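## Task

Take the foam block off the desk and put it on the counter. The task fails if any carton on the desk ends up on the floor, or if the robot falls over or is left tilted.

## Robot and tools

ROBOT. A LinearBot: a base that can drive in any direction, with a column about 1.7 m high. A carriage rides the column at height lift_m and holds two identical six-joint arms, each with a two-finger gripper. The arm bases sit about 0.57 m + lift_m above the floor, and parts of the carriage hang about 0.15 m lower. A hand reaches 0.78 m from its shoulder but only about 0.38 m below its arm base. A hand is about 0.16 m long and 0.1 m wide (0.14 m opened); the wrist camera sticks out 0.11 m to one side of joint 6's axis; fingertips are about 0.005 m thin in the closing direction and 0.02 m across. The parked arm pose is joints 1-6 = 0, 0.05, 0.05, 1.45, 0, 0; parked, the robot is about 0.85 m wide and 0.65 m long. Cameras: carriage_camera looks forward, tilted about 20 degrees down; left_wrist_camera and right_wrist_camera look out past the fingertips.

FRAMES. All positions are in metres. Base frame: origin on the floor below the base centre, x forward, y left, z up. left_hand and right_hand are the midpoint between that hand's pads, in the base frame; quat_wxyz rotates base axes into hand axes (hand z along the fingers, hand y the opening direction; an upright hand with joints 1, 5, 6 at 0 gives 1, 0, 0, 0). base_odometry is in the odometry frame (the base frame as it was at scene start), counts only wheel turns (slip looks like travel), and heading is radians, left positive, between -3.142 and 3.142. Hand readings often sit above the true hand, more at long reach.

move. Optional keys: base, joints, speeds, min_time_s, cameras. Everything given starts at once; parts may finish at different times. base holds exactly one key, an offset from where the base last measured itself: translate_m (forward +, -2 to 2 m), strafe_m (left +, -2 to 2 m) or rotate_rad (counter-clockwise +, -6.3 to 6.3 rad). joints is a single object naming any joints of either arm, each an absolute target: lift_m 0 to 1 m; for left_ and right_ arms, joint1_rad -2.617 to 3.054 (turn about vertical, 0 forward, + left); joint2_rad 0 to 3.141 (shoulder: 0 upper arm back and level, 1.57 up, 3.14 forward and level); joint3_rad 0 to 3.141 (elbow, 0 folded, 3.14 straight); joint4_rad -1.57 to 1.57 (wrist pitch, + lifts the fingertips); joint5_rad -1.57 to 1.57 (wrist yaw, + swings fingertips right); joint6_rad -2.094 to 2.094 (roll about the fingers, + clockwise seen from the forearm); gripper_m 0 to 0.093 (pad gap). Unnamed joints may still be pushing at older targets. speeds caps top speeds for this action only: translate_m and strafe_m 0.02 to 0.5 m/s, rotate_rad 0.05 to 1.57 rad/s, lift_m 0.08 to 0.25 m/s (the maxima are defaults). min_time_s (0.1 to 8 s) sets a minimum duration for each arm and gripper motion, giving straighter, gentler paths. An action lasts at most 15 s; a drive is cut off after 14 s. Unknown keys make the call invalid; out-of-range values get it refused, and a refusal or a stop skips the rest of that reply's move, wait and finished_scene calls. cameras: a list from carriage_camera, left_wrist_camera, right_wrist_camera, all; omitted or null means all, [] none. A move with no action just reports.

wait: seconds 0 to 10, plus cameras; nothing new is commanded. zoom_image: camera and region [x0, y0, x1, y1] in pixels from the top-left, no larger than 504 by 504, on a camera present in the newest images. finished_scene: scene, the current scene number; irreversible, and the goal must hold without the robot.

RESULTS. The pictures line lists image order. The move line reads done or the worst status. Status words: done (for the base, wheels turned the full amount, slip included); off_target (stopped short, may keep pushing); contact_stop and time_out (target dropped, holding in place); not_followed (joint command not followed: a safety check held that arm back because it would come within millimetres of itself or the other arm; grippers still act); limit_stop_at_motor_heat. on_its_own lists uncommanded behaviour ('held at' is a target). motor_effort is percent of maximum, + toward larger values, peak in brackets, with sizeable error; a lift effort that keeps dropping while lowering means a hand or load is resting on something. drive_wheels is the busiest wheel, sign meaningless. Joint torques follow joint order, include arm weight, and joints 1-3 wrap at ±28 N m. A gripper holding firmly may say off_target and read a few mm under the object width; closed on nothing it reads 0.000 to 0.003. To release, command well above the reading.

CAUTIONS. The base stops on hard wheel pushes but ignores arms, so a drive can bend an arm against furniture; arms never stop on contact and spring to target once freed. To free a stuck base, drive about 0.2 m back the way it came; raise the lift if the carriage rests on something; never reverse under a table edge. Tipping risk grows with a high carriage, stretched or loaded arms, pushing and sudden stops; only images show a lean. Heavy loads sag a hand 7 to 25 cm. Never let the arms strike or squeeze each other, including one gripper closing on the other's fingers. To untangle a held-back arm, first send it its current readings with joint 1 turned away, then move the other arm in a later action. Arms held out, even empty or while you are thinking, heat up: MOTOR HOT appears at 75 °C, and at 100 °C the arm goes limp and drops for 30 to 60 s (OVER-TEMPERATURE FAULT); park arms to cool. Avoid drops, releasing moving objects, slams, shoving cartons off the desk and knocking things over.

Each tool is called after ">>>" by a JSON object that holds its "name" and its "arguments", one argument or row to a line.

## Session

>>> {"name": "move", "arguments": {
  "joints": {"lift_m": 0.9},
  "cameras": ["carriage_camera"]
}}

>>> {"name": "move", "arguments": {
  "base": {"rotate_rad": 1.57},
  "cameras": ["carriage_camera"]
}}

>>> {"name": "move", "arguments": {
  "base": {"rotate_rad": 1.57},
  "cameras": ["carriage_camera"]
}}

Scene clock: 2.93 s.
Joint torques (N m): left_arm=[0.58 4.18 6 -0.21 -0.09 -0.04] | right_arm=[-0.06 4.45 6.97 -0.29 0 -0.12]
move: done
base_odometry: x=+0.000 y=+0.000 heading=+0.000
base_status: not commanded
joint_positions: lift_m=+0.900 left_joint1_rad=-0.005 left_joint2_rad=+0.047 left_joint3_rad=+0.038 left_joint4_rad=+1.447 left_joint5_rad=-0.039 left_joint6_rad=-0.008 left_gripper_m=+0.09396 right_joint1_rad=+0.004 right_joint2_rad=+0.041 right_joint3_rad=+0.059 right_joint4_rad=+1.485 right_joint5_rad=-0.003 right_joint6_rad=+0.011 right_gripper_m=+0.09396
joint_status: all done
motor_effort: lift_m=+31(38) drive_wheels=-1(4)
left_hand: x=+0.2672 y=+0.3155 z=+1.8818 quat_wxyz=(+0.998, -0.020, +0.066, -0.006) (m; base frame)
right_hand: x=+0.2494 y=-0.3084 z=+1.8884 quat_wxyz=(+0.999, -0.001, +0.034, +0.008) (m; base frame)
pictures: carriage_camera
Images, in order (width x height): carriage_camera 504x504.

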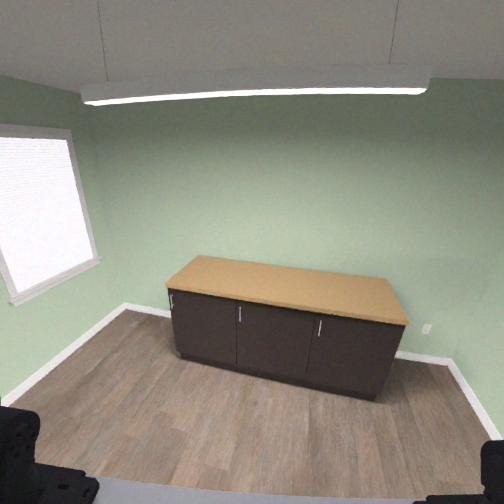

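Scene clock: 6.03 s.
Joint torques (N m): left_arm=[0.59 4.22 6.01 -0.22 -0.09 -0.05] | right_arm=[-0.01 4.49 6.99 -0.29 -0.01 -0.11]
move: done
base_odometry: x=+0.000 y=+0.000 heading=+1.569
base_status: done
joint_positions: lift_m=+0.900 left_joint1_rad=-0.005 left_joint2_rad=+0.047 left_joint3_rad=+0.038 left_joint4_rad=+1.446 left_joint5_rad=-0.039 left_joint6_rad=-0.008 left_gripper_m=+0.09397 right_joint1_rad=+0.004 right_joint2_rad=+0.041 right_joint3_rad=+0.059 right_joint4_rad=+1.485 right_joint5_rad=-0.003 right_joint6_rad=+0.011 right_gripper_m=+0.09397
joint_status: not commanded
motor_effort: lift_m=+31(31) drive_wheels=+5(19)
left_hand: x=+0.2673 y=+0.3155 z=+1.8818 quat_wxyz=(+0.998, -0.020, +0.067, -0.006) (m; base frame)
right_hand: x=+0.2494 y=-0.3084 z=+1.8884 quat_wxyz=(+0.999, -0.001, +0.034, +0.008) (m; base frame)
pictures: carriage_camera
Images, in order (width x height): carriage_camera 504x504.

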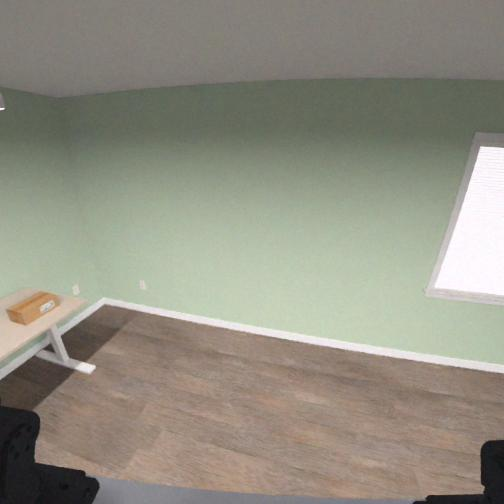

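Scene clock: 9.13 s.
Joint torques (N m): left_arm=[0.65 4.18 6.01 -0.21 -0.09 -0.04] | right_arm=[-0.01 4.48 7.01 -0.3 0 -0.12]
move: done
base_odometry: x=+0.000 y=+0.000 heading=+3.139
base_status: done
joint_positions: lift_m=+0.900 left_joint1_rad=-0.005 left_joint2_rad=+0.047 left_joint3_rad=+0.038 left_joint4_rad=+1.446 left_joint5_rad=-0.039 left_joint6_rad=-0.008 left_gripper_m=+0.09398 right_joint1_rad=+0.004 right_joint2_rad=+0.041 right_joint3_rad=+0.059 right_joint4_rad=+1.485 right_joint5_rad=-0.003 right_joint6_rad=+0.011 right_gripper_m=+0.09398
joint_status: not commanded
motor_effort: lift_m=+31(31) drive_wheels=+5(14)
left_hand: x=+0.2673 y=+0.3155 z=+1.8818 quat_wxyz=(+0.998, -0.020, +0.067, -0.006) (m; base frame)
right_hand: x=+0.2494 y=-0.3084 z=+1.8884 quat_wxyz=(+0.999, -0.001, +0.034, +0.008) (m; base frame)
pictures: carriage_camera
Images, in order (width x height): carriage_camera 504x504.

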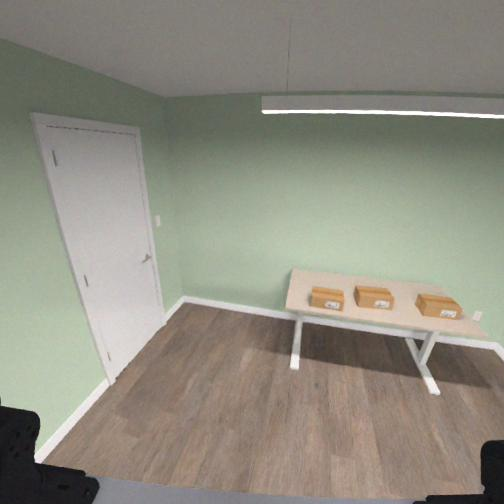

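>>> {"name": "zoom_image", "arguments": {
  "camera": "carriage_camera",
  "region": [270, 250, 490, 400]
}}

Scaled by 2.291 from the camera's 504x504 image, which has a finer 720x720 frame.

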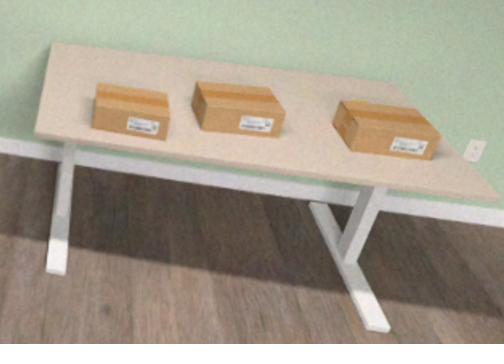

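>>> {"name": "move", "arguments": {
  "base": {"rotate_rad": -0.108},
  "joints": {"lift_m": 1.0},
  "cameras": []
}}

>>> {"name": "move", "arguments": {
  "base": {"strafe_m": -0.6},
  "cameras": []
}}

>>> {"name": "move", "arguments": {
  "base": {"translate_m": 0.95},
  "cameras": ["carriage_camera"]
}}

>>> {"name": "zoom_image", "arguments": {
  "camera": "carriage_camera",
  "region": [70, 280, 480, 490]
}}

Scene clock: 30.83 s.
Joint torques (N m): left_arm=[0.55 4.22 5.98 -0.22 -0.09 -0.04] | right_arm=[-0.05 4.51 7.01 -0.29 0 -0.12]
move: done
base_odometry: x=+0.000 y=+0.000 heading=+3.031
base_status: done
joint_positions: lift_m=+0.997 left_joint1_rad=-0.005 left_joint2_rad=+0.047 left_joint3_rad=+0.038 left_joint4_rad=+1.446 left_joint5_rad=-0.039 left_joint6_rad=-0.008 left_gripper_m=+0.09398 right_joint1_rad=+0.004 right_joint2_rad=+0.041 right_joint3_rad=+0.059 right_joint4_rad=+1.485 right_joint5_rad=-0.003 right_joint6_rad=+0.011 right_gripper_m=+0.09398
joint_status: all done
joint sent to its limit — lift_m, upper limit.
motor_effort: lift_m=+31(38) drive_wheels=-9(12)
left_hand: x=+0.2674 y=+0.3155 z=+1.9789 quat_wxyz=(+0.998, -0.020, +0.067, -0.006) (m; base frame)
right_hand: x=+0.2494 y=-0.3084 z=+1.9855 quat_wxyz=(+0.999, -0.001, +0.034, +0.008) (m; base frame)
pictures: none
No camera images: "cameras" was empty.

Scene clock: 34.33 s.
Joint torques (N m): left_arm=[0.64 4.22 6.04 -0.21 -0.09 -0.06] | right_arm=[-0.08 4.48 6.99 -0.3 0.01 -0.11]
move: done
base_odometry: x=+0.065 y=+0.597 heading=+3.033
base_status: done
joint_positions: lift_m=+0.997 left_joint1_rad=-0.005 left_joint2_rad=+0.047 left_joint3_rad=+0.038 left_joint4_rad=+1.446 left_joint5_rad=-0.039 left_joint6_rad=-0.008 left_gripper_m=+0.09398 right_joint1_rad=+0.005 right_joint2_rad=+0.041 right_joint3_rad=+0.059 right_joint4_rad=+1.485 right_joint5_rad=-0.003 right_joint6_rad=+0.011 right_gripper_m=+0.09398
joint_status: not commanded
motor_effort: lift_m=+31(31) drive_wheels=+6(21)
left_hand: x=+0.2674 y=+0.3155 z=+1.9789 quat_wxyz=(+0.998, -0.020, +0.067, -0.005) (m; base frame)
right_hand: x=+0.2494 y=-0.3084 z=+1.9855 quat_wxyz=(+0.999, -0.001, +0.034, +0.008) (m; base frame)
pictures: none
No camera images: "cameras" was empty.

Scene clock: 38.67 s.
Joint torques (N m): left_arm=[0.53 4.19 6 -0.19 -0.09 -0.05] | right_arm=[-0.09 4.52 6.97 -0.28 0.02 -0.11]
move: done
base_odometry: x=-0.879 y=+0.701 heading=+3.032
base_status: done
joint_positions: lift_m=+0.997 left_joint1_rad=-0.005 left_joint2_rad=+0.047 left_joint3_rad=+0.038 left_joint4_rad=+1.446 left_joint5_rad=-0.039 left_joint6_rad=-0.008 left_gripper_m=+0.09398 right_joint1_rad=+0.005 right_joint2_rad=+0.041 right_joint3_rad=+0.059 right_joint4_rad=+1.485 right_joint5_rad=-0.003 right_joint6_rad=+0.011 right_gripper_m=+0.09398
joint_status: not commanded
motor_effort: lift_m=+31(31) drive_wheels=-6(17)
left_hand: x=+0.2674 y=+0.3155 z=+1.9789 quat_wxyz=(+0.998, -0.020, +0.067, -0.005) (m; base frame)
right_hand: x=+0.2495 y=-0.3084 z=+1.9854 quat_wxyz=(+0.999, -0.001, +0.034, +0.008) (m; base frame)
pictures: carriage_camera
Images, in order (width x height): carriage_camera 504x504.

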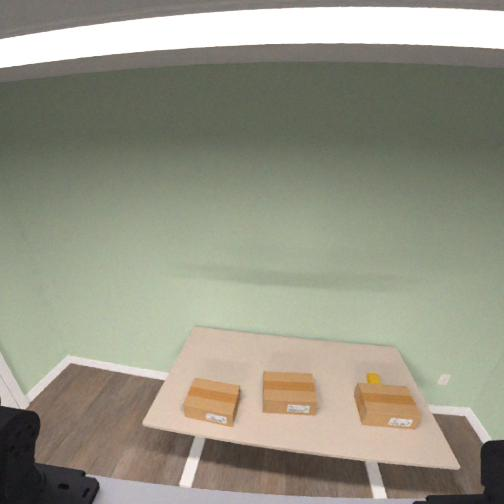

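Scaled by 1.229 from the camera's 504x504 image, which has a finer 720x720 frame.

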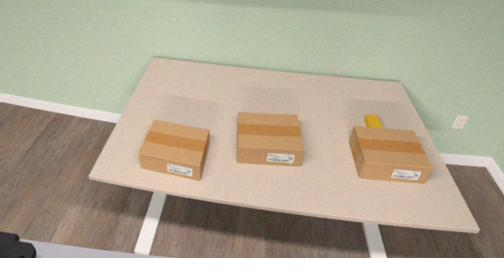

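>>> {"name": "move", "arguments": {
  "base": {"rotate_rad": -0.04},
  "cameras": []
}}

>>> {"name": "move", "arguments": {
  "base": {"strafe_m": -0.265},
  "joints": {"right_joint1_rad": -0.16, "right_joint2_rad": 2.86, "right_joint3_rad": 1.865, "right_joint4_rad": -0.93, "right_joint5_rad": 0, "right_joint6_rad": 0},
  "min_time_s": 2.5,
  "cameras": []
}}

>>> {"name": "move", "arguments": {
  "base": {"translate_m": 0.56},
  "joints": {"lift_m": 0.64},
  "cameras": ["carriage_camera", "right_wrist_camera"]
}}

Scene clock: 68.03 s.
Joint torques (N m): left_arm=[0.44 4.29 6 -0.2 -0.09 -0.04] | right_arm=[-0.09 4.48 6.99 -0.29 0.01 -0.11]
move: done
base_odometry: x=-0.879 y=+0.701 heading=+2.993
base_status: done
joint_positions: lift_m=+0.997 left_joint1_rad=-0.005 left_joint2_rad=+0.047 left_joint3_rad=+0.038 left_joint4_rad=+1.446 left_joint5_rad=-0.039 left_joint6_rad=-0.008 left_gripper_m=+0.09398 right_joint1_rad=+0.005 right_joint2_rad=+0.041 right_joint3_rad=+0.059 right_joint4_rad=+1.485 right_joint5_rad=-0.003 right_joint6_rad=+0.011 right_gripper_m=+0.09398
joint_status: not commanded
motor_effort: lift_m=+31(31) drive_wheels=-11(13)
left_hand: x=+0.2674 y=+0.3155 z=+1.9789 quat_wxyz=(+0.998, -0.020, +0.067, -0.005) (m; base frame)
right_hand: x=+0.2495 y=-0.3084 z=+1.9854 quat_wxyz=(+0.999, -0.001, +0.034, +0.008) (m; base frame)
pictures: none
No camera images: "cameras" was empty.

Scene clock: 70.97 s.
Joint torques (N m): left_arm=[0.59 4.23 5.97 -0.2 -0.09 -0.06] | right_arm=[-0.69 -12.85 6.41 -0.69 0.05 -0.21]
move: done
base_odometry: x=-0.840 y=+0.963 heading=+2.993
base_status: done
joint_positions: lift_m=+0.997 left_joint1_rad=-0.005 left_joint2_rad=+0.047 left_joint3_rad=+0.038 left_joint4_rad=+1.446 left_joint5_rad=-0.039 left_joint6_rad=-0.008 left_gripper_m=+0.09398 right_joint1_rad=-0.152 right_joint2_rad=+2.857 right_joint3_rad=+1.848 right_joint4_rad=-0.907 right_joint5_rad=-0.002 right_joint6_rad=+0.011 right_gripper_m=+0.09398
joint_status: all done
motor_effort: lift_m=+31(31) drive_wheels=-5(13)
left_hand: x=+0.2674 y=+0.3155 z=+1.9789 quat_wxyz=(+0.998, -0.020, +0.067, -0.005) (m; base frame)
right_hand: x=+0.6000 y=-0.3648 z=+1.3324 quat_wxyz=(-0.171, +0.080, +0.982, +0.013) (m; base frame)
pictures: none
No camera images: "cameras" was empty.

Scene clock: 74.37 s.
Joint torques (N m): left_arm=[0.53 4.21 6.05 -0.19 -0.1 -0.06] | right_arm=[-0.59 -13.7 5.81 -0.62 0.03 -0.22]
move: done
base_odometry: x=-1.394 y=+1.046 heading=+2.993
base_status: done
joint_positions: lift_m=+0.640 left_joint1_rad=-0.005 left_joint2_rad=+0.047 left_joint3_rad=+0.038 left_joint4_rad=+1.445 left_joint5_rad=-0.039 left_joint6_rad=-0.008 left_gripper_m=+0.09398 right_joint1_rad=-0.153 right_joint2_rad=+2.865 right_joint3_rad=+1.853 right_joint4_rad=-0.917 right_joint5_rad=-0.002 right_joint6_rad=+0.011 right_gripper_m=+0.09398
joint_status: all done
motor_effort: lift_m=+28(28) drive_wheels=-8(16)
left_hand: x=+0.2676 y=+0.3155 z=+1.6220 quat_wxyz=(+0.998, -0.020, +0.067, -0.005) (m; base frame)
right_hand: x=+0.5967 y=-0.3647 z=+0.9739 quat_wxyz=(-0.178, +0.081, +0.981, +0.014) (m; base frame)
pictures: carriage_camera, right_wrist_camera
Images, in order (width x height): carriage_camera 504x504, right_wrist_camera 504x504.

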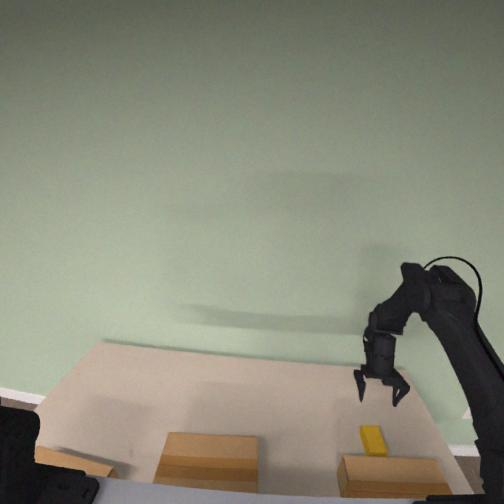

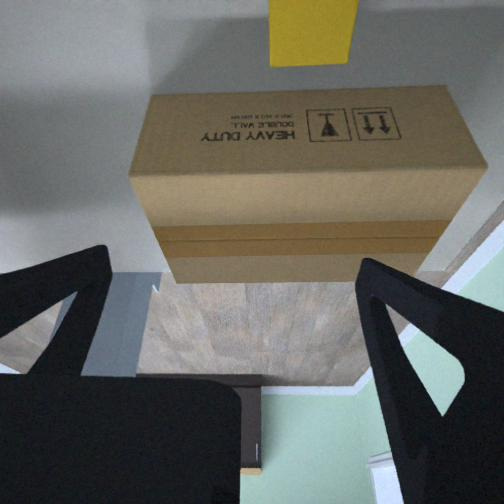

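>>> {"name": "move", "arguments": {
  "base": {"strafe_m": -0.044},
  "joints": {"lift_m": 0.51, "right_joint6_rad": -0.05},
  "cameras": ["carriage_camera", "right_wrist_camera"]
}}

Scene clock: 108.17 s.
Joint torques (N m): left_arm=[0.65 4.25 6.15 -0.18 -0.1 -0.05] | right_arm=[-0.05 -13.72 5.65 -0.6 0.04 -0.26]
move: done
base_odometry: x=-1.388 y=+1.090 heading=+2.993
base_status: done
joint_positions: lift_m=+0.510 left_joint1_rad=-0.005 left_joint2_rad=+0.047 left_joint3_rad=+0.038 left_joint4_rad=+1.445 left_joint5_rad=-0.039 left_joint6_rad=-0.008 left_gripper_m=+0.09398 right_joint1_rad=-0.159 right_joint2_rad=+2.866 right_joint3_rad=+1.855 right_joint4_rad=-0.919 right_joint5_rad=-0.002 right_joint6_rad=-0.037 right_gripper_m=+0.09398
joint_status: all done
motor_effort: lift_m=+27(28) drive_wheels=+3(12)
left_hand: x=+0.2677 y=+0.3155 z=+1.4920 quat_wxyz=(+0.998, -0.020, +0.067, -0.005) (m; base frame)
right_hand: x=+0.5966 y=-0.3671 z=+0.8440 quat_wxyz=(-0.178, +0.060, +0.982, +0.019) (m; base frame)
pictures: carriage_camera, right_wrist_camera
Images, in order (width x height): carriage_camera 504x504, right_wrist_camera 504x504.

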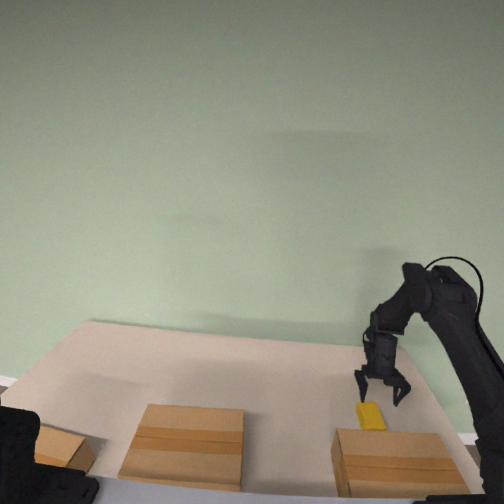

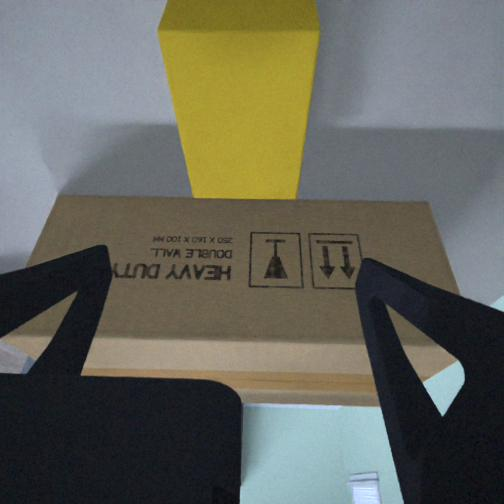

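>>> {"name": "move", "arguments": {
  "joints": {"lift_m": 0.422},
  "speeds": {"lift_m": 0.12},
  "cameras": ["carriage_camera", "right_wrist_camera"]
}}

Scene clock: 122.33 s.
Joint torques (N m): left_arm=[0.44 4.22 6.02 -0.19 -0.09 -0.05] | right_arm=[-0.03 -13.98 5.41 -0.6 0.04 -0.24]
move: done
base_odometry: x=-1.388 y=+1.090 heading=+2.993
base_status: not commanded
joint_positions: lift_m=+0.422 left_joint1_rad=-0.005 left_joint2_rad=+0.047 left_joint3_rad=+0.038 left_joint4_rad=+1.445 left_joint5_rad=-0.039 left_joint6_rad=-0.008 left_gripper_m=+0.09398 right_joint1_rad=-0.159 right_joint2_rad=+2.867 right_joint3_rad=+1.857 right_joint4_rad=-0.920 right_joint5_rad=-0.002 right_joint6_rad=-0.038 right_gripper_m=+0.09398
joint_status: all done
motor_effort: lift_m=+28(29) drive_wheels=+1(3)
left_hand: x=+0.2677 y=+0.3155 z=+1.4040 quat_wxyz=(+0.998, -0.020, +0.067, -0.005) (m; base frame)
right_hand: x=+0.5968 y=-0.3671 z=+0.7558 quat_wxyz=(-0.178, +0.060, +0.982, +0.019) (m; base frame)
pictures: carriage_camera, right_wrist_camera
Images, in order (width x height): carriage_camera 504x504, right_wrist_camera 504x504.

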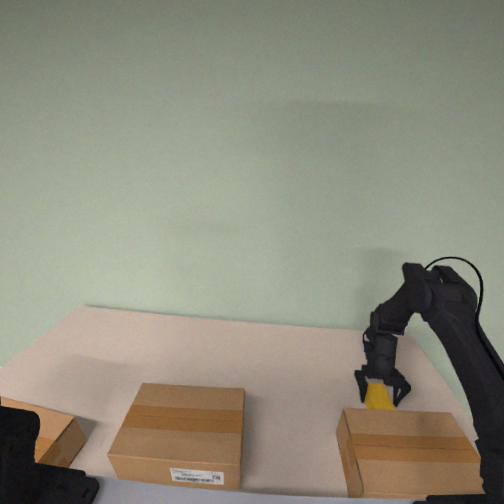

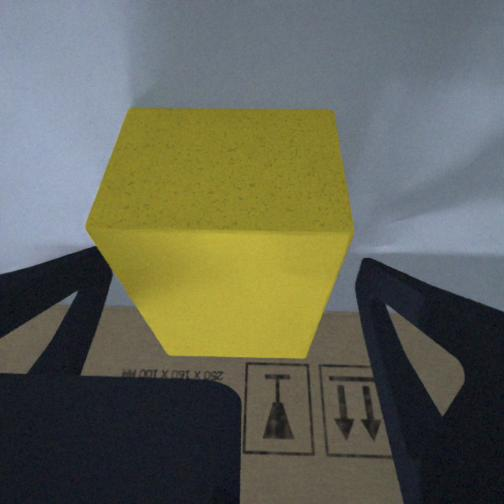

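>>> {"name": "move", "arguments": {
  "joints": {"right_gripper_m": 0.049},
  "min_time_s": 1.5,
  "cameras": ["right_wrist_camera"]
}}

Scene clock: 130.57 s.
Joint torques (N m): left_arm=[0.53 4.22 6 -0.19 -0.09 -0.04] | right_arm=[-0.06 -13.93 5.49 -0.61 0.04 -0.25]
move: off_target
base_odometry: x=-1.388 y=+1.090 heading=+2.993
base_status: not commanded
joint_positions: lift_m=+0.422 left_joint1_rad=-0.005 left_joint2_rad=+0.047 left_joint3_rad=+0.038 left_joint4_rad=+1.445 left_joint5_rad=-0.039 left_joint6_rad=-0.008 left_gripper_m=+0.09398 right_joint1_rad=-0.159 right_joint2_rad=+2.867 right_joint3_rad=+1.857 right_joint4_rad=-0.920 right_joint5_rad=-0.002 right_joint6_rad=-0.038 right_gripper_m=+0.05720
joint_status: right_gripper_m off_target (ended at +0.05723, target +0.04900)
motor_effort: lift_m=+28(28) drive_wheels=+3(3)
left_hand: x=+0.2677 y=+0.3155 z=+1.4040 quat_wxyz=(+0.998, -0.020, +0.067, -0.005) (m; base frame)
right_hand: x=+0.5968 y=-0.3671 z=+0.7558 quat_wxyz=(-0.178, +0.060, +0.982, +0.019) (m; base frame)
pictures: right_wrist_camera
Images, in order (width x height): right_wrist_camera 504x504.

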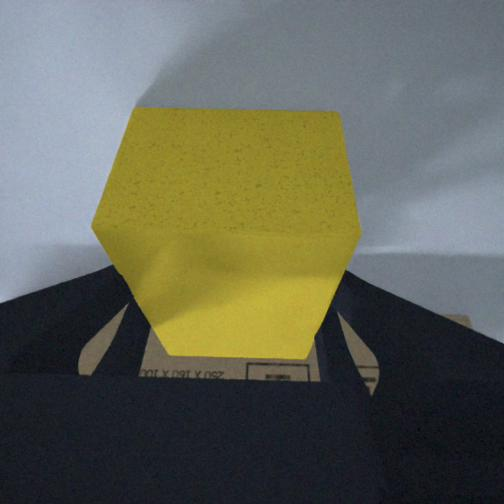

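>>> {"name": "move", "arguments": {
  "joints": {"lift_m": 0.67},
  "speeds": {"lift_m": 0.15},
  "cameras": ["right_wrist_camera"]
}}

>>> {"name": "move", "arguments": {
  "base": {"translate_m": -0.6},
  "cameras": []
}}

>>> {"name": "move", "arguments": {
  "base": {"rotate_rad": -3.141},
  "speeds": {"rotate_rad": 1.3},
  "cameras": ["carriage_camera", "right_wrist_camera"]
}}

>>> {"name": "move", "arguments": {
  "base": {"translate_m": 1.5},
  "cameras": ["carriage_camera", "right_wrist_camera"]
}}

Scene clock: 148.47 s.
Joint torques (N m): left_arm=[0.49 4.27 6.06 -0.18 -0.1 -0.05] | right_arm=[-0.05 -14.15 5.44 -0.61 0.03 -0.24]
move: done
base_odometry: x=-1.388 y=+1.090 heading=+2.993
base_status: not commanded
joint_positions: lift_m=+0.670 left_joint1_rad=-0.005 left_joint2_rad=+0.047 left_joint3_rad=+0.038 left_joint4_rad=+1.445 left_joint5_rad=-0.039 left_joint6_rad=-0.008 left_gripper_m=+0.09398 right_joint1_rad=-0.159 right_joint2_rad=+2.870 right_joint3_rad=+1.857 right_joint4_rad=-0.920 right_joint5_rad=-0.002 right_joint6_rad=-0.038 right_gripper_m=+0.05720
joint_status: all done
motor_effort: lift_m=+31(37) drive_wheels=+2(4)
left_hand: x=+0.2677 y=+0.3155 z=+1.6517 quat_wxyz=(+0.998, -0.020, +0.067, -0.005) (m; base frame)
right_hand: x=+0.5961 y=-0.3670 z=+1.0028 quat_wxyz=(-0.179, +0.060, +0.982, +0.019) (m; base frame)
pictures: right_wrist_camera
Images, in order (width x height): right_wrist_camera 504x504.

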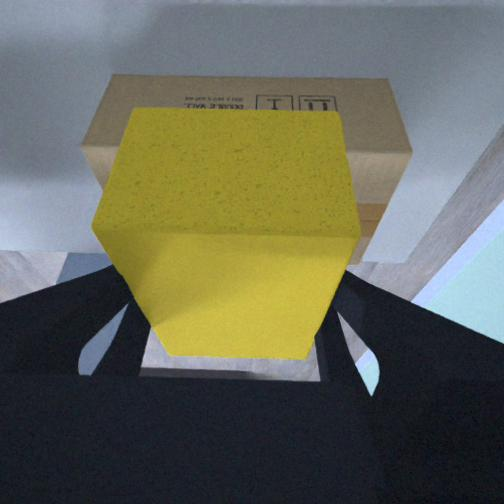

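Scene clock: 151.87 s.
Joint torques (N m): left_arm=[0.57 4.22 5.94 -0.19 -0.09 -0.04] | right_arm=[-0.09 -14.16 5.44 -0.6 0.04 -0.23]
move: done
base_odometry: x=-0.795 y=+1.001 heading=+2.993
base_status: done
joint_positions: lift_m=+0.670 left_joint1_rad=-0.005 left_joint2_rad=+0.047 left_joint3_rad=+0.038 left_joint4_rad=+1.445 left_joint5_rad=-0.039 left_joint6_rad=-0.008 left_gripper_m=+0.09398 right_joint1_rad=-0.159 right_joint2_rad=+2.870 right_joint3_rad=+1.857 right_joint4_rad=-0.921 right_joint5_rad=-0.002 right_joint6_rad=-0.038 right_gripper_m=+0.05720
joint_status: not commanded
motor_effort: lift_m=+31(31) drive_wheels=-2(12)
left_hand: x=+0.2677 y=+0.3155 z=+1.6517 quat_wxyz=(+0.998, -0.020, +0.067, -0.005) (m; base frame)
right_hand: x=+0.5959 y=-0.3669 z=+1.0028 quat_wxyz=(-0.179, +0.060, +0.982, +0.019) (m; base frame)
pictures: none
No camera images: "cameras" was empty.

Scene clock: 156.23 s.
Joint torques (N m): left_arm=[0.54 4.21 6 -0.2 -0.09 -0.05] | right_arm=[0.58 -14.06 5.42 -0.6 0.04 -0.25]
move: done
base_odometry: x=-0.795 y=+1.001 heading=-0.147
base_status: done
joint_positions: lift_m=+0.670 left_joint1_rad=-0.005 left_joint2_rad=+0.047 left_joint3_rad=+0.038 left_joint4_rad=+1.445 left_joint5_rad=-0.039 left_joint6_rad=-0.008 left_gripper_m=+0.09400 right_joint1_rad=-0.168 right_joint2_rad=+2.870 right_joint3_rad=+1.857 right_joint4_rad=-0.920 right_joint5_rad=-0.002 right_joint6_rad=-0.038 right_gripper_m=+0.05720
joint_status: not commanded
motor_effort: lift_m=+31(31) drive_wheels=+5(18)
left_hand: x=+0.2677 y=+0.3156 z=+1.6517 quat_wxyz=(+0.998, -0.020, +0.067, -0.005) (m; base frame)
right_hand: x=+0.5957 y=-0.3700 z=+1.0027 quat_wxyz=(-0.179, +0.064, +0.982, +0.019) (m; base frame)
pictures: carriage_camera, right_wrist_camera
Images, in order (width x height): carriage_camera 504x504, right_wrist_camera 504x504.

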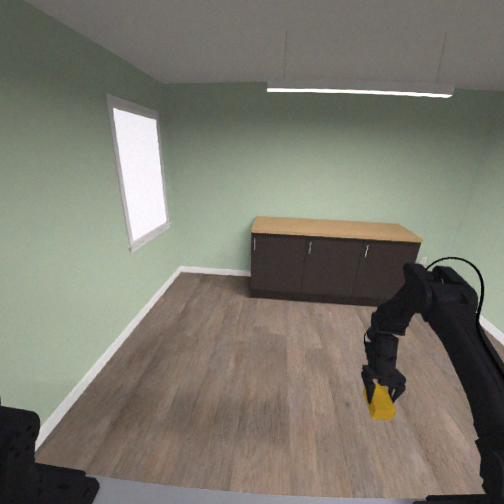

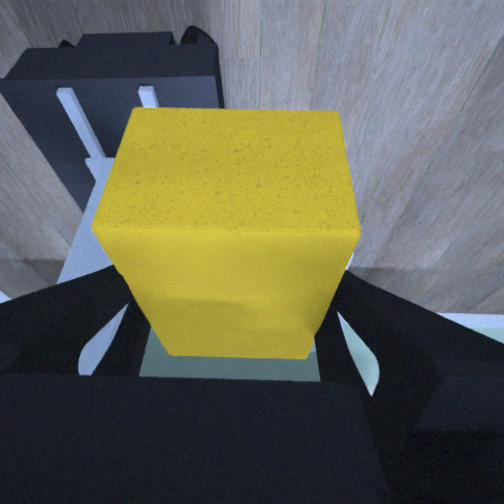

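Scene clock: 161.63 s.
Joint torques (N m): left_arm=[0.55 4.23 6.09 -0.2 -0.09 -0.05] | right_arm=[0.64 -14.11 5.39 -0.6 0.03 -0.24]
move: done
base_odometry: x=+0.688 y=+0.778 heading=-0.149
base_status: done
joint_positions: lift_m=+0.670 left_joint1_rad=-0.005 left_joint2_rad=+0.047 left_joint3_rad=+0.038 left_joint4_rad=+1.446 left_joint5_rad=-0.039 left_joint6_rad=-0.008 left_gripper_m=+0.09400 right_joint1_rad=-0.168 right_joint2_rad=+2.870 right_joint3_rad=+1.857 right_joint4_rad=-0.920 right_joint5_rad=-0.002 right_joint6_rad=-0.038 right_gripper_m=+0.05720
joint_status: not commanded
motor_effort: lift_m=+31(31) drive_wheels=-11(25)
left_hand: x=+0.2674 y=+0.3156 z=+1.6517 quat_wxyz=(+0.998, -0.020, +0.067, -0.005) (m; base frame)
right_hand: x=+0.5957 y=-0.3700 z=+1.0027 quat_wxyz=(-0.179, +0.064, +0.982, +0.019) (m; base frame)
pictures: carriage_camera, right_wrist_camera
Images, in order (width x height): carriage_camera 504x504, right_wrist_camera 504x504.

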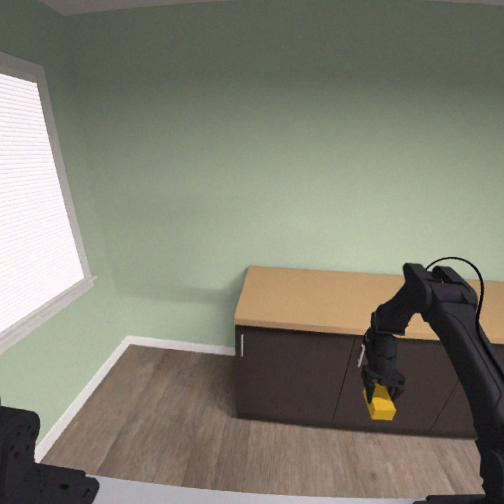

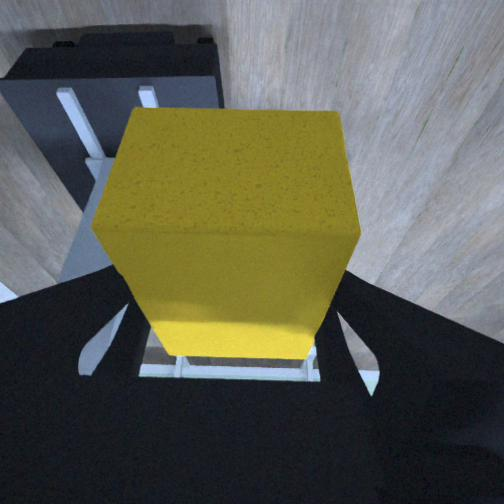

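>>> {"name": "move", "arguments": {
  "base": {"translate_m": 0.56},
  "cameras": ["carriage_camera"]
}}

>>> {"name": "move", "arguments": {
  "joints": {"lift_m": 0.622},
  "speeds": {"lift_m": 0.1},
  "cameras": ["carriage_camera", "right_wrist_camera"]
}}

Scene clock: 171.70 s.
Joint torques (N m): left_arm=[0.55 4.25 6.02 -0.19 -0.09 -0.04] | right_arm=[0.53 -14.13 5.45 -0.59 0.04 -0.24]
move: done
base_odometry: x=+1.242 y=+0.694 heading=-0.150
base_status: done
joint_positions: lift_m=+0.670 left_joint1_rad=-0.005 left_joint2_rad=+0.047 left_joint3_rad=+0.038 left_joint4_rad=+1.446 left_joint5_rad=-0.039 left_joint6_rad=-0.008 left_gripper_m=+0.09400 right_joint1_rad=-0.166 right_joint2_rad=+2.870 right_joint3_rad=+1.857 right_joint4_rad=-0.921 right_joint5_rad=-0.002 right_joint6_rad=-0.038 right_gripper_m=+0.05720
joint_status: not commanded
motor_effort: lift_m=+31(31) drive_wheels=-12(22)
left_hand: x=+0.2675 y=+0.3156 z=+1.6517 quat_wxyz=(+0.998, -0.020, +0.067, -0.005) (m; base frame)
right_hand: x=+0.5953 y=-0.3694 z=+1.0029 quat_wxyz=(-0.180, +0.063, +0.982, +0.019) (m; base frame)
pictures: carriage_camera
Images, in order (width x height): carriage_camera 504x504.

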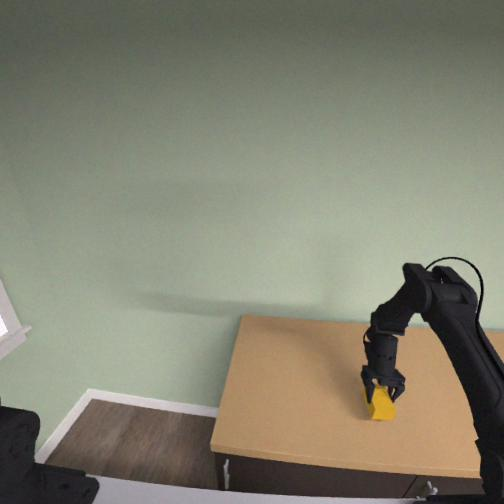

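Scene clock: 172.57 s.
Joint torques (N m): left_arm=[0.59 4.29 6.01 -0.2 -0.08 -0.03] | right_arm=[0.5 -14.19 5.29 -0.57 0.04 -0.24]
move: done
base_odometry: x=+1.242 y=+0.694 heading=-0.150
base_status: not commanded
joint_positions: lift_m=+0.622 left_joint1_rad=-0.005 left_joint2_rad=+0.047 left_joint3_rad=+0.038 left_joint4_rad=+1.446 left_joint5_rad=-0.039 left_joint6_rad=-0.008 left_gripper_m=+0.09400 right_joint1_rad=-0.166 right_joint2_rad=+2.870 right_joint3_rad=+1.858 right_joint4_rad=-0.922 right_joint5_rad=-0.002 right_joint6_rad=-0.038 right_gripper_m=+0.05720
joint_status: all done
motor_effort: lift_m=+28(29) drive_wheels=-11(12)
left_hand: x=+0.2675 y=+0.3156 z=+1.6040 quat_wxyz=(+0.998, -0.020, +0.067, -0.005) (m; base frame)
right_hand: x=+0.5956 y=-0.3694 z=+0.9554 quat_wxyz=(-0.179, +0.063, +0.982, +0.019) (m; base frame)
pictures: carriage_camera, right_wrist_camera
Images, in order (width x height): carriage_camera 504x504, right_wrist_camera 504x504.

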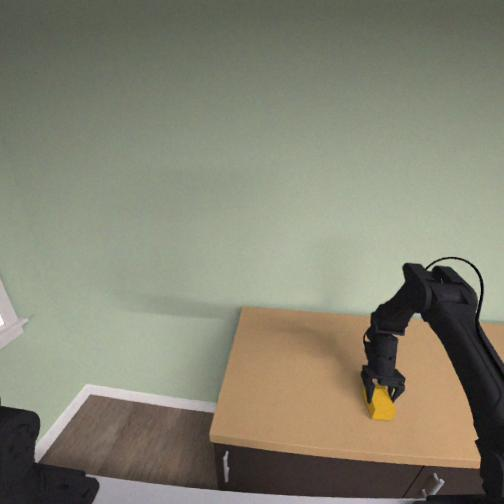

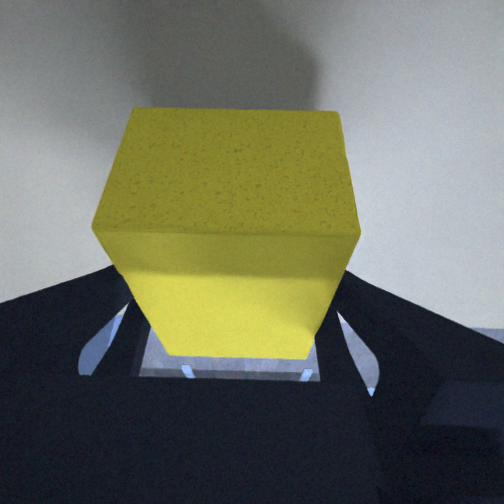

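>>> {"name": "move", "arguments": {
  "base": {"translate_m": 0.05},
  "joints": {"lift_m": 0.609},
  "speeds": {"lift_m": 0.08},
  "cameras": []
}}

>>> {"name": "move", "arguments": {
  "joints": {"lift_m": 0.603},
  "speeds": {"lift_m": 0.08},
  "cameras": ["right_wrist_camera"]
}}

Scene clock: 181.03 s.
Joint torques (N m): left_arm=[0.54 4.16 6.09 -0.2 -0.09 -0.05] | right_arm=[0.4 -14.01 5.23 -0.14 0.03 -0.22]
move: done
base_odometry: x=+1.292 y=+0.686 heading=-0.151
base_status: done
joint_positions: lift_m=+0.609 left_joint1_rad=-0.005 left_joint2_rad=+0.047 left_joint3_rad=+0.038 left_joint4_rad=+1.446 left_joint5_rad=-0.039 left_joint6_rad=-0.008 left_gripper_m=+0.09400 right_joint1_rad=-0.165 right_joint2_rad=+2.869 right_joint3_rad=+1.858 right_joint4_rad=-0.974 right_joint5_rad=-0.002 right_joint6_rad=-0.039 right_gripper_m=+0.05719
joint_status: all done
motor_effort: lift_m=+26(27) drive_wheels=-12(18)
left_hand: x=+0.2674 y=+0.3156 z=+1.5912 quat_wxyz=(+0.998, -0.020, +0.067, -0.005) (m; base frame)
right_hand: x=+0.5842 y=-0.3672 z=+0.9474 quat_wxyz=(-0.204, +0.062, +0.977, +0.022) (m; base frame)
pictures: none
No camera images: "cameras" was empty.

Scene clock: 181.47 s.
Joint torques (N m): left_arm=[0.53 4.23 6.02 -0.21 -0.09 -0.05] | right_arm=[0.43 -13.31 5.26 -0.04 0.04 -0.22]
move: done
base_odometry: x=+1.292 y=+0.686 heading=-0.151
base_status: not commanded
joint_positions: lift_m=+0.603 left_joint1_rad=-0.005 left_joint2_rad=+0.047 left_joint3_rad=+0.038 left_joint4_rad=+1.446 left_joint5_rad=-0.039 left_joint6_rad=-0.008 left_gripper_m=+0.09400 right_joint1_rad=-0.165 right_joint2_rad=+2.862 right_joint3_rad=+1.858 right_joint4_rad=-0.985 right_joint5_rad=-0.002 right_joint6_rad=-0.039 right_gripper_m=+0.05719
joint_status: all done
motor_effort: lift_m=+25(26) drive_wheels=-9(13)
left_hand: x=+0.2674 y=+0.3156 z=+1.5852 quat_wxyz=(+0.998, -0.020, +0.067, -0.005) (m; base frame)
right_hand: x=+0.5839 y=-0.3671 z=+0.9449 quat_wxyz=(-0.207, +0.062, +0.976, +0.022) (m; base frame)
pictures: right_wrist_camera
Images, in order (width x height): right_wrist_camera 504x504.

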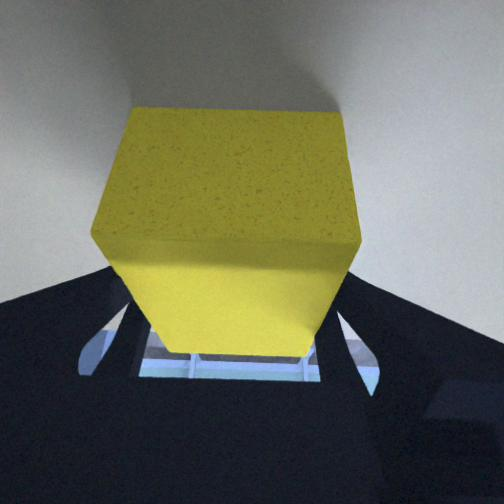

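>>> {"name": "move", "arguments": {
  "joints": {"lift_m": 0.615},
  "speeds": {"lift_m": 0.08},
  "cameras": ["right_wrist_camera"]
}}

Scene clock: 191.07 s.
Joint torques (N m): left_arm=[0.47 4.22 6 -0.25 -0.1 -0.04] | right_arm=[0.42 -13.52 5.31 -0.36 0.03 -0.22]
move: done
base_odometry: x=+1.292 y=+0.686 heading=-0.151
base_status: not commanded
joint_positions: lift_m=+0.615 left_joint1_rad=-0.005 left_joint2_rad=+0.047 left_joint3_rad=+0.038 left_joint4_rad=+1.446 left_joint5_rad=-0.039 left_joint6_rad=-0.008 left_gripper_m=+0.09400 right_joint1_rad=-0.165 right_joint2_rad=+2.864 right_joint3_rad=+1.858 right_joint4_rad=-0.946 right_joint5_rad=-0.002 right_joint6_rad=-0.039 right_gripper_m=+0.05719
joint_status: all done
motor_effort: lift_m=+30(35) drive_wheels=+8(13)
left_hand: x=+0.2674 y=+0.3156 z=+1.5968 quat_wxyz=(+0.998, -0.020, +0.067, -0.005) (m; base frame)
right_hand: x=+0.5923 y=-0.3685 z=+0.9524 quat_wxyz=(-0.188, +0.062, +0.980, +0.020) (m; base frame)
pictures: right_wrist_camera
Images, in order (width x height): right_wrist_camera 504x504.

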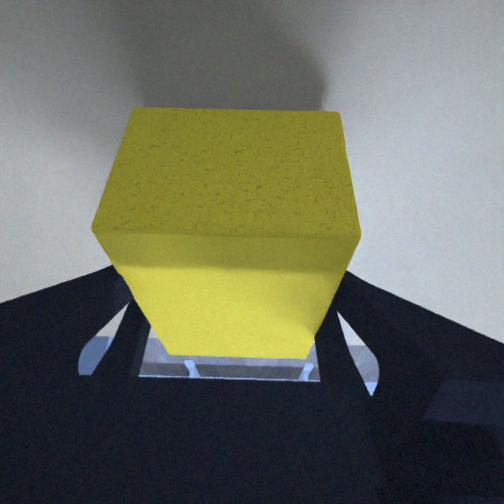

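>>> {"name": "move", "arguments": {
  "joints": {"right_gripper_m": 0.085},
  "min_time_s": 1.5,
  "cameras": ["right_wrist_camera"]
}}

>>> {"name": "move", "arguments": {
  "joints": {"lift_m": 0.74},
  "speeds": {"lift_m": 0.15},
  "cameras": ["carriage_camera", "right_wrist_camera"]
}}

Scene clock: 204.20 s.
Joint torques (N m): left_arm=[0.57 4.22 6.01 -0.21 -0.09 -0.04] | right_arm=[0.4 -13.53 5.31 -0.37 0.03 -0.22]
move: done
base_odometry: x=+1.292 y=+0.686 heading=-0.151
base_status: not commanded
joint_positions: lift_m=+0.615 left_joint1_rad=-0.005 left_joint2_rad=+0.047 left_joint3_rad=+0.038 left_joint4_rad=+1.446 left_joint5_rad=-0.039 left_joint6_rad=-0.008 left_gripper_m=+0.09400 right_joint1_rad=-0.165 right_joint2_rad=+2.864 right_joint3_rad=+1.858 right_joint4_rad=-0.945 right_joint5_rad=-0.002 right_joint6_rad=-0.039 right_gripper_m=+0.08494
joint_status: all done
motor_effort: lift_m=+30(30) drive_wheels=+7(10)
left_hand: x=+0.2674 y=+0.3156 z=+1.5968 quat_wxyz=(+0.998, -0.020, +0.067, -0.005) (m; base frame)
right_hand: x=+0.5926 y=-0.3686 z=+0.9523 quat_wxyz=(-0.187, +0.062, +0.980, +0.020) (m; base frame)
pictures: right_wrist_camera
Images, in order (width x height): right_wrist_camera 504x504.

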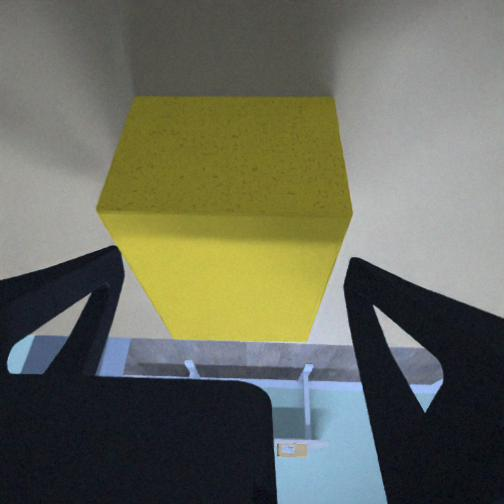

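Scene clock: 205.47 s.
Joint torques (N m): left_arm=[0.55 4.22 6.05 -0.2 -0.1 -0.04] | right_arm=[0.38 -13.82 5.26 -0.41 0.04 -0.23]
move: done
base_odometry: x=+1.292 y=+0.686 heading=-0.151
base_status: not commanded
joint_positions: lift_m=+0.740 left_joint1_rad=-0.005 left_joint2_rad=+0.047 left_joint3_rad=+0.038 left_joint4_rad=+1.446 left_joint5_rad=-0.039 left_joint6_rad=-0.008 left_gripper_m=+0.09400 right_joint1_rad=-0.165 right_joint2_rad=+2.867 right_joint3_rad=+1.858 right_joint4_rad=-0.942 right_joint5_rad=-0.002 right_joint6_rad=-0.039 right_gripper_m=+0.08494
joint_status: all done
motor_effort: lift_m=+31(37) drive_wheels=+7(13)
left_hand: x=+0.2674 y=+0.3156 z=+1.7218 quat_wxyz=(+0.998, -0.020, +0.067, -0.005) (m; base frame)
right_hand: x=+0.5924 y=-0.3686 z=+1.0759 quat_wxyz=(-0.187, +0.062, +0.980, +0.020) (m; base frame)
pictures: carriage_camera, right_wrist_camera
Images, in order (width x height): carriage_camera 504x504, right_wrist_camera 504x504.

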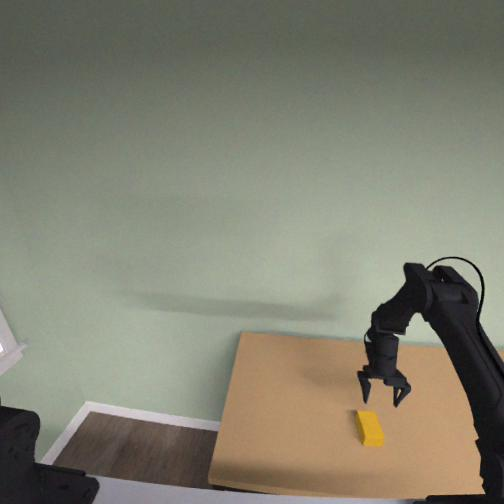

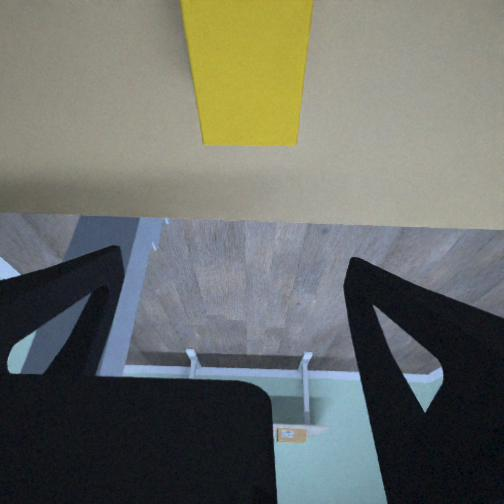

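>>> {"name": "finished_scene", "arguments": {
  "scene": 2
}}

The scene is finished: the task was done.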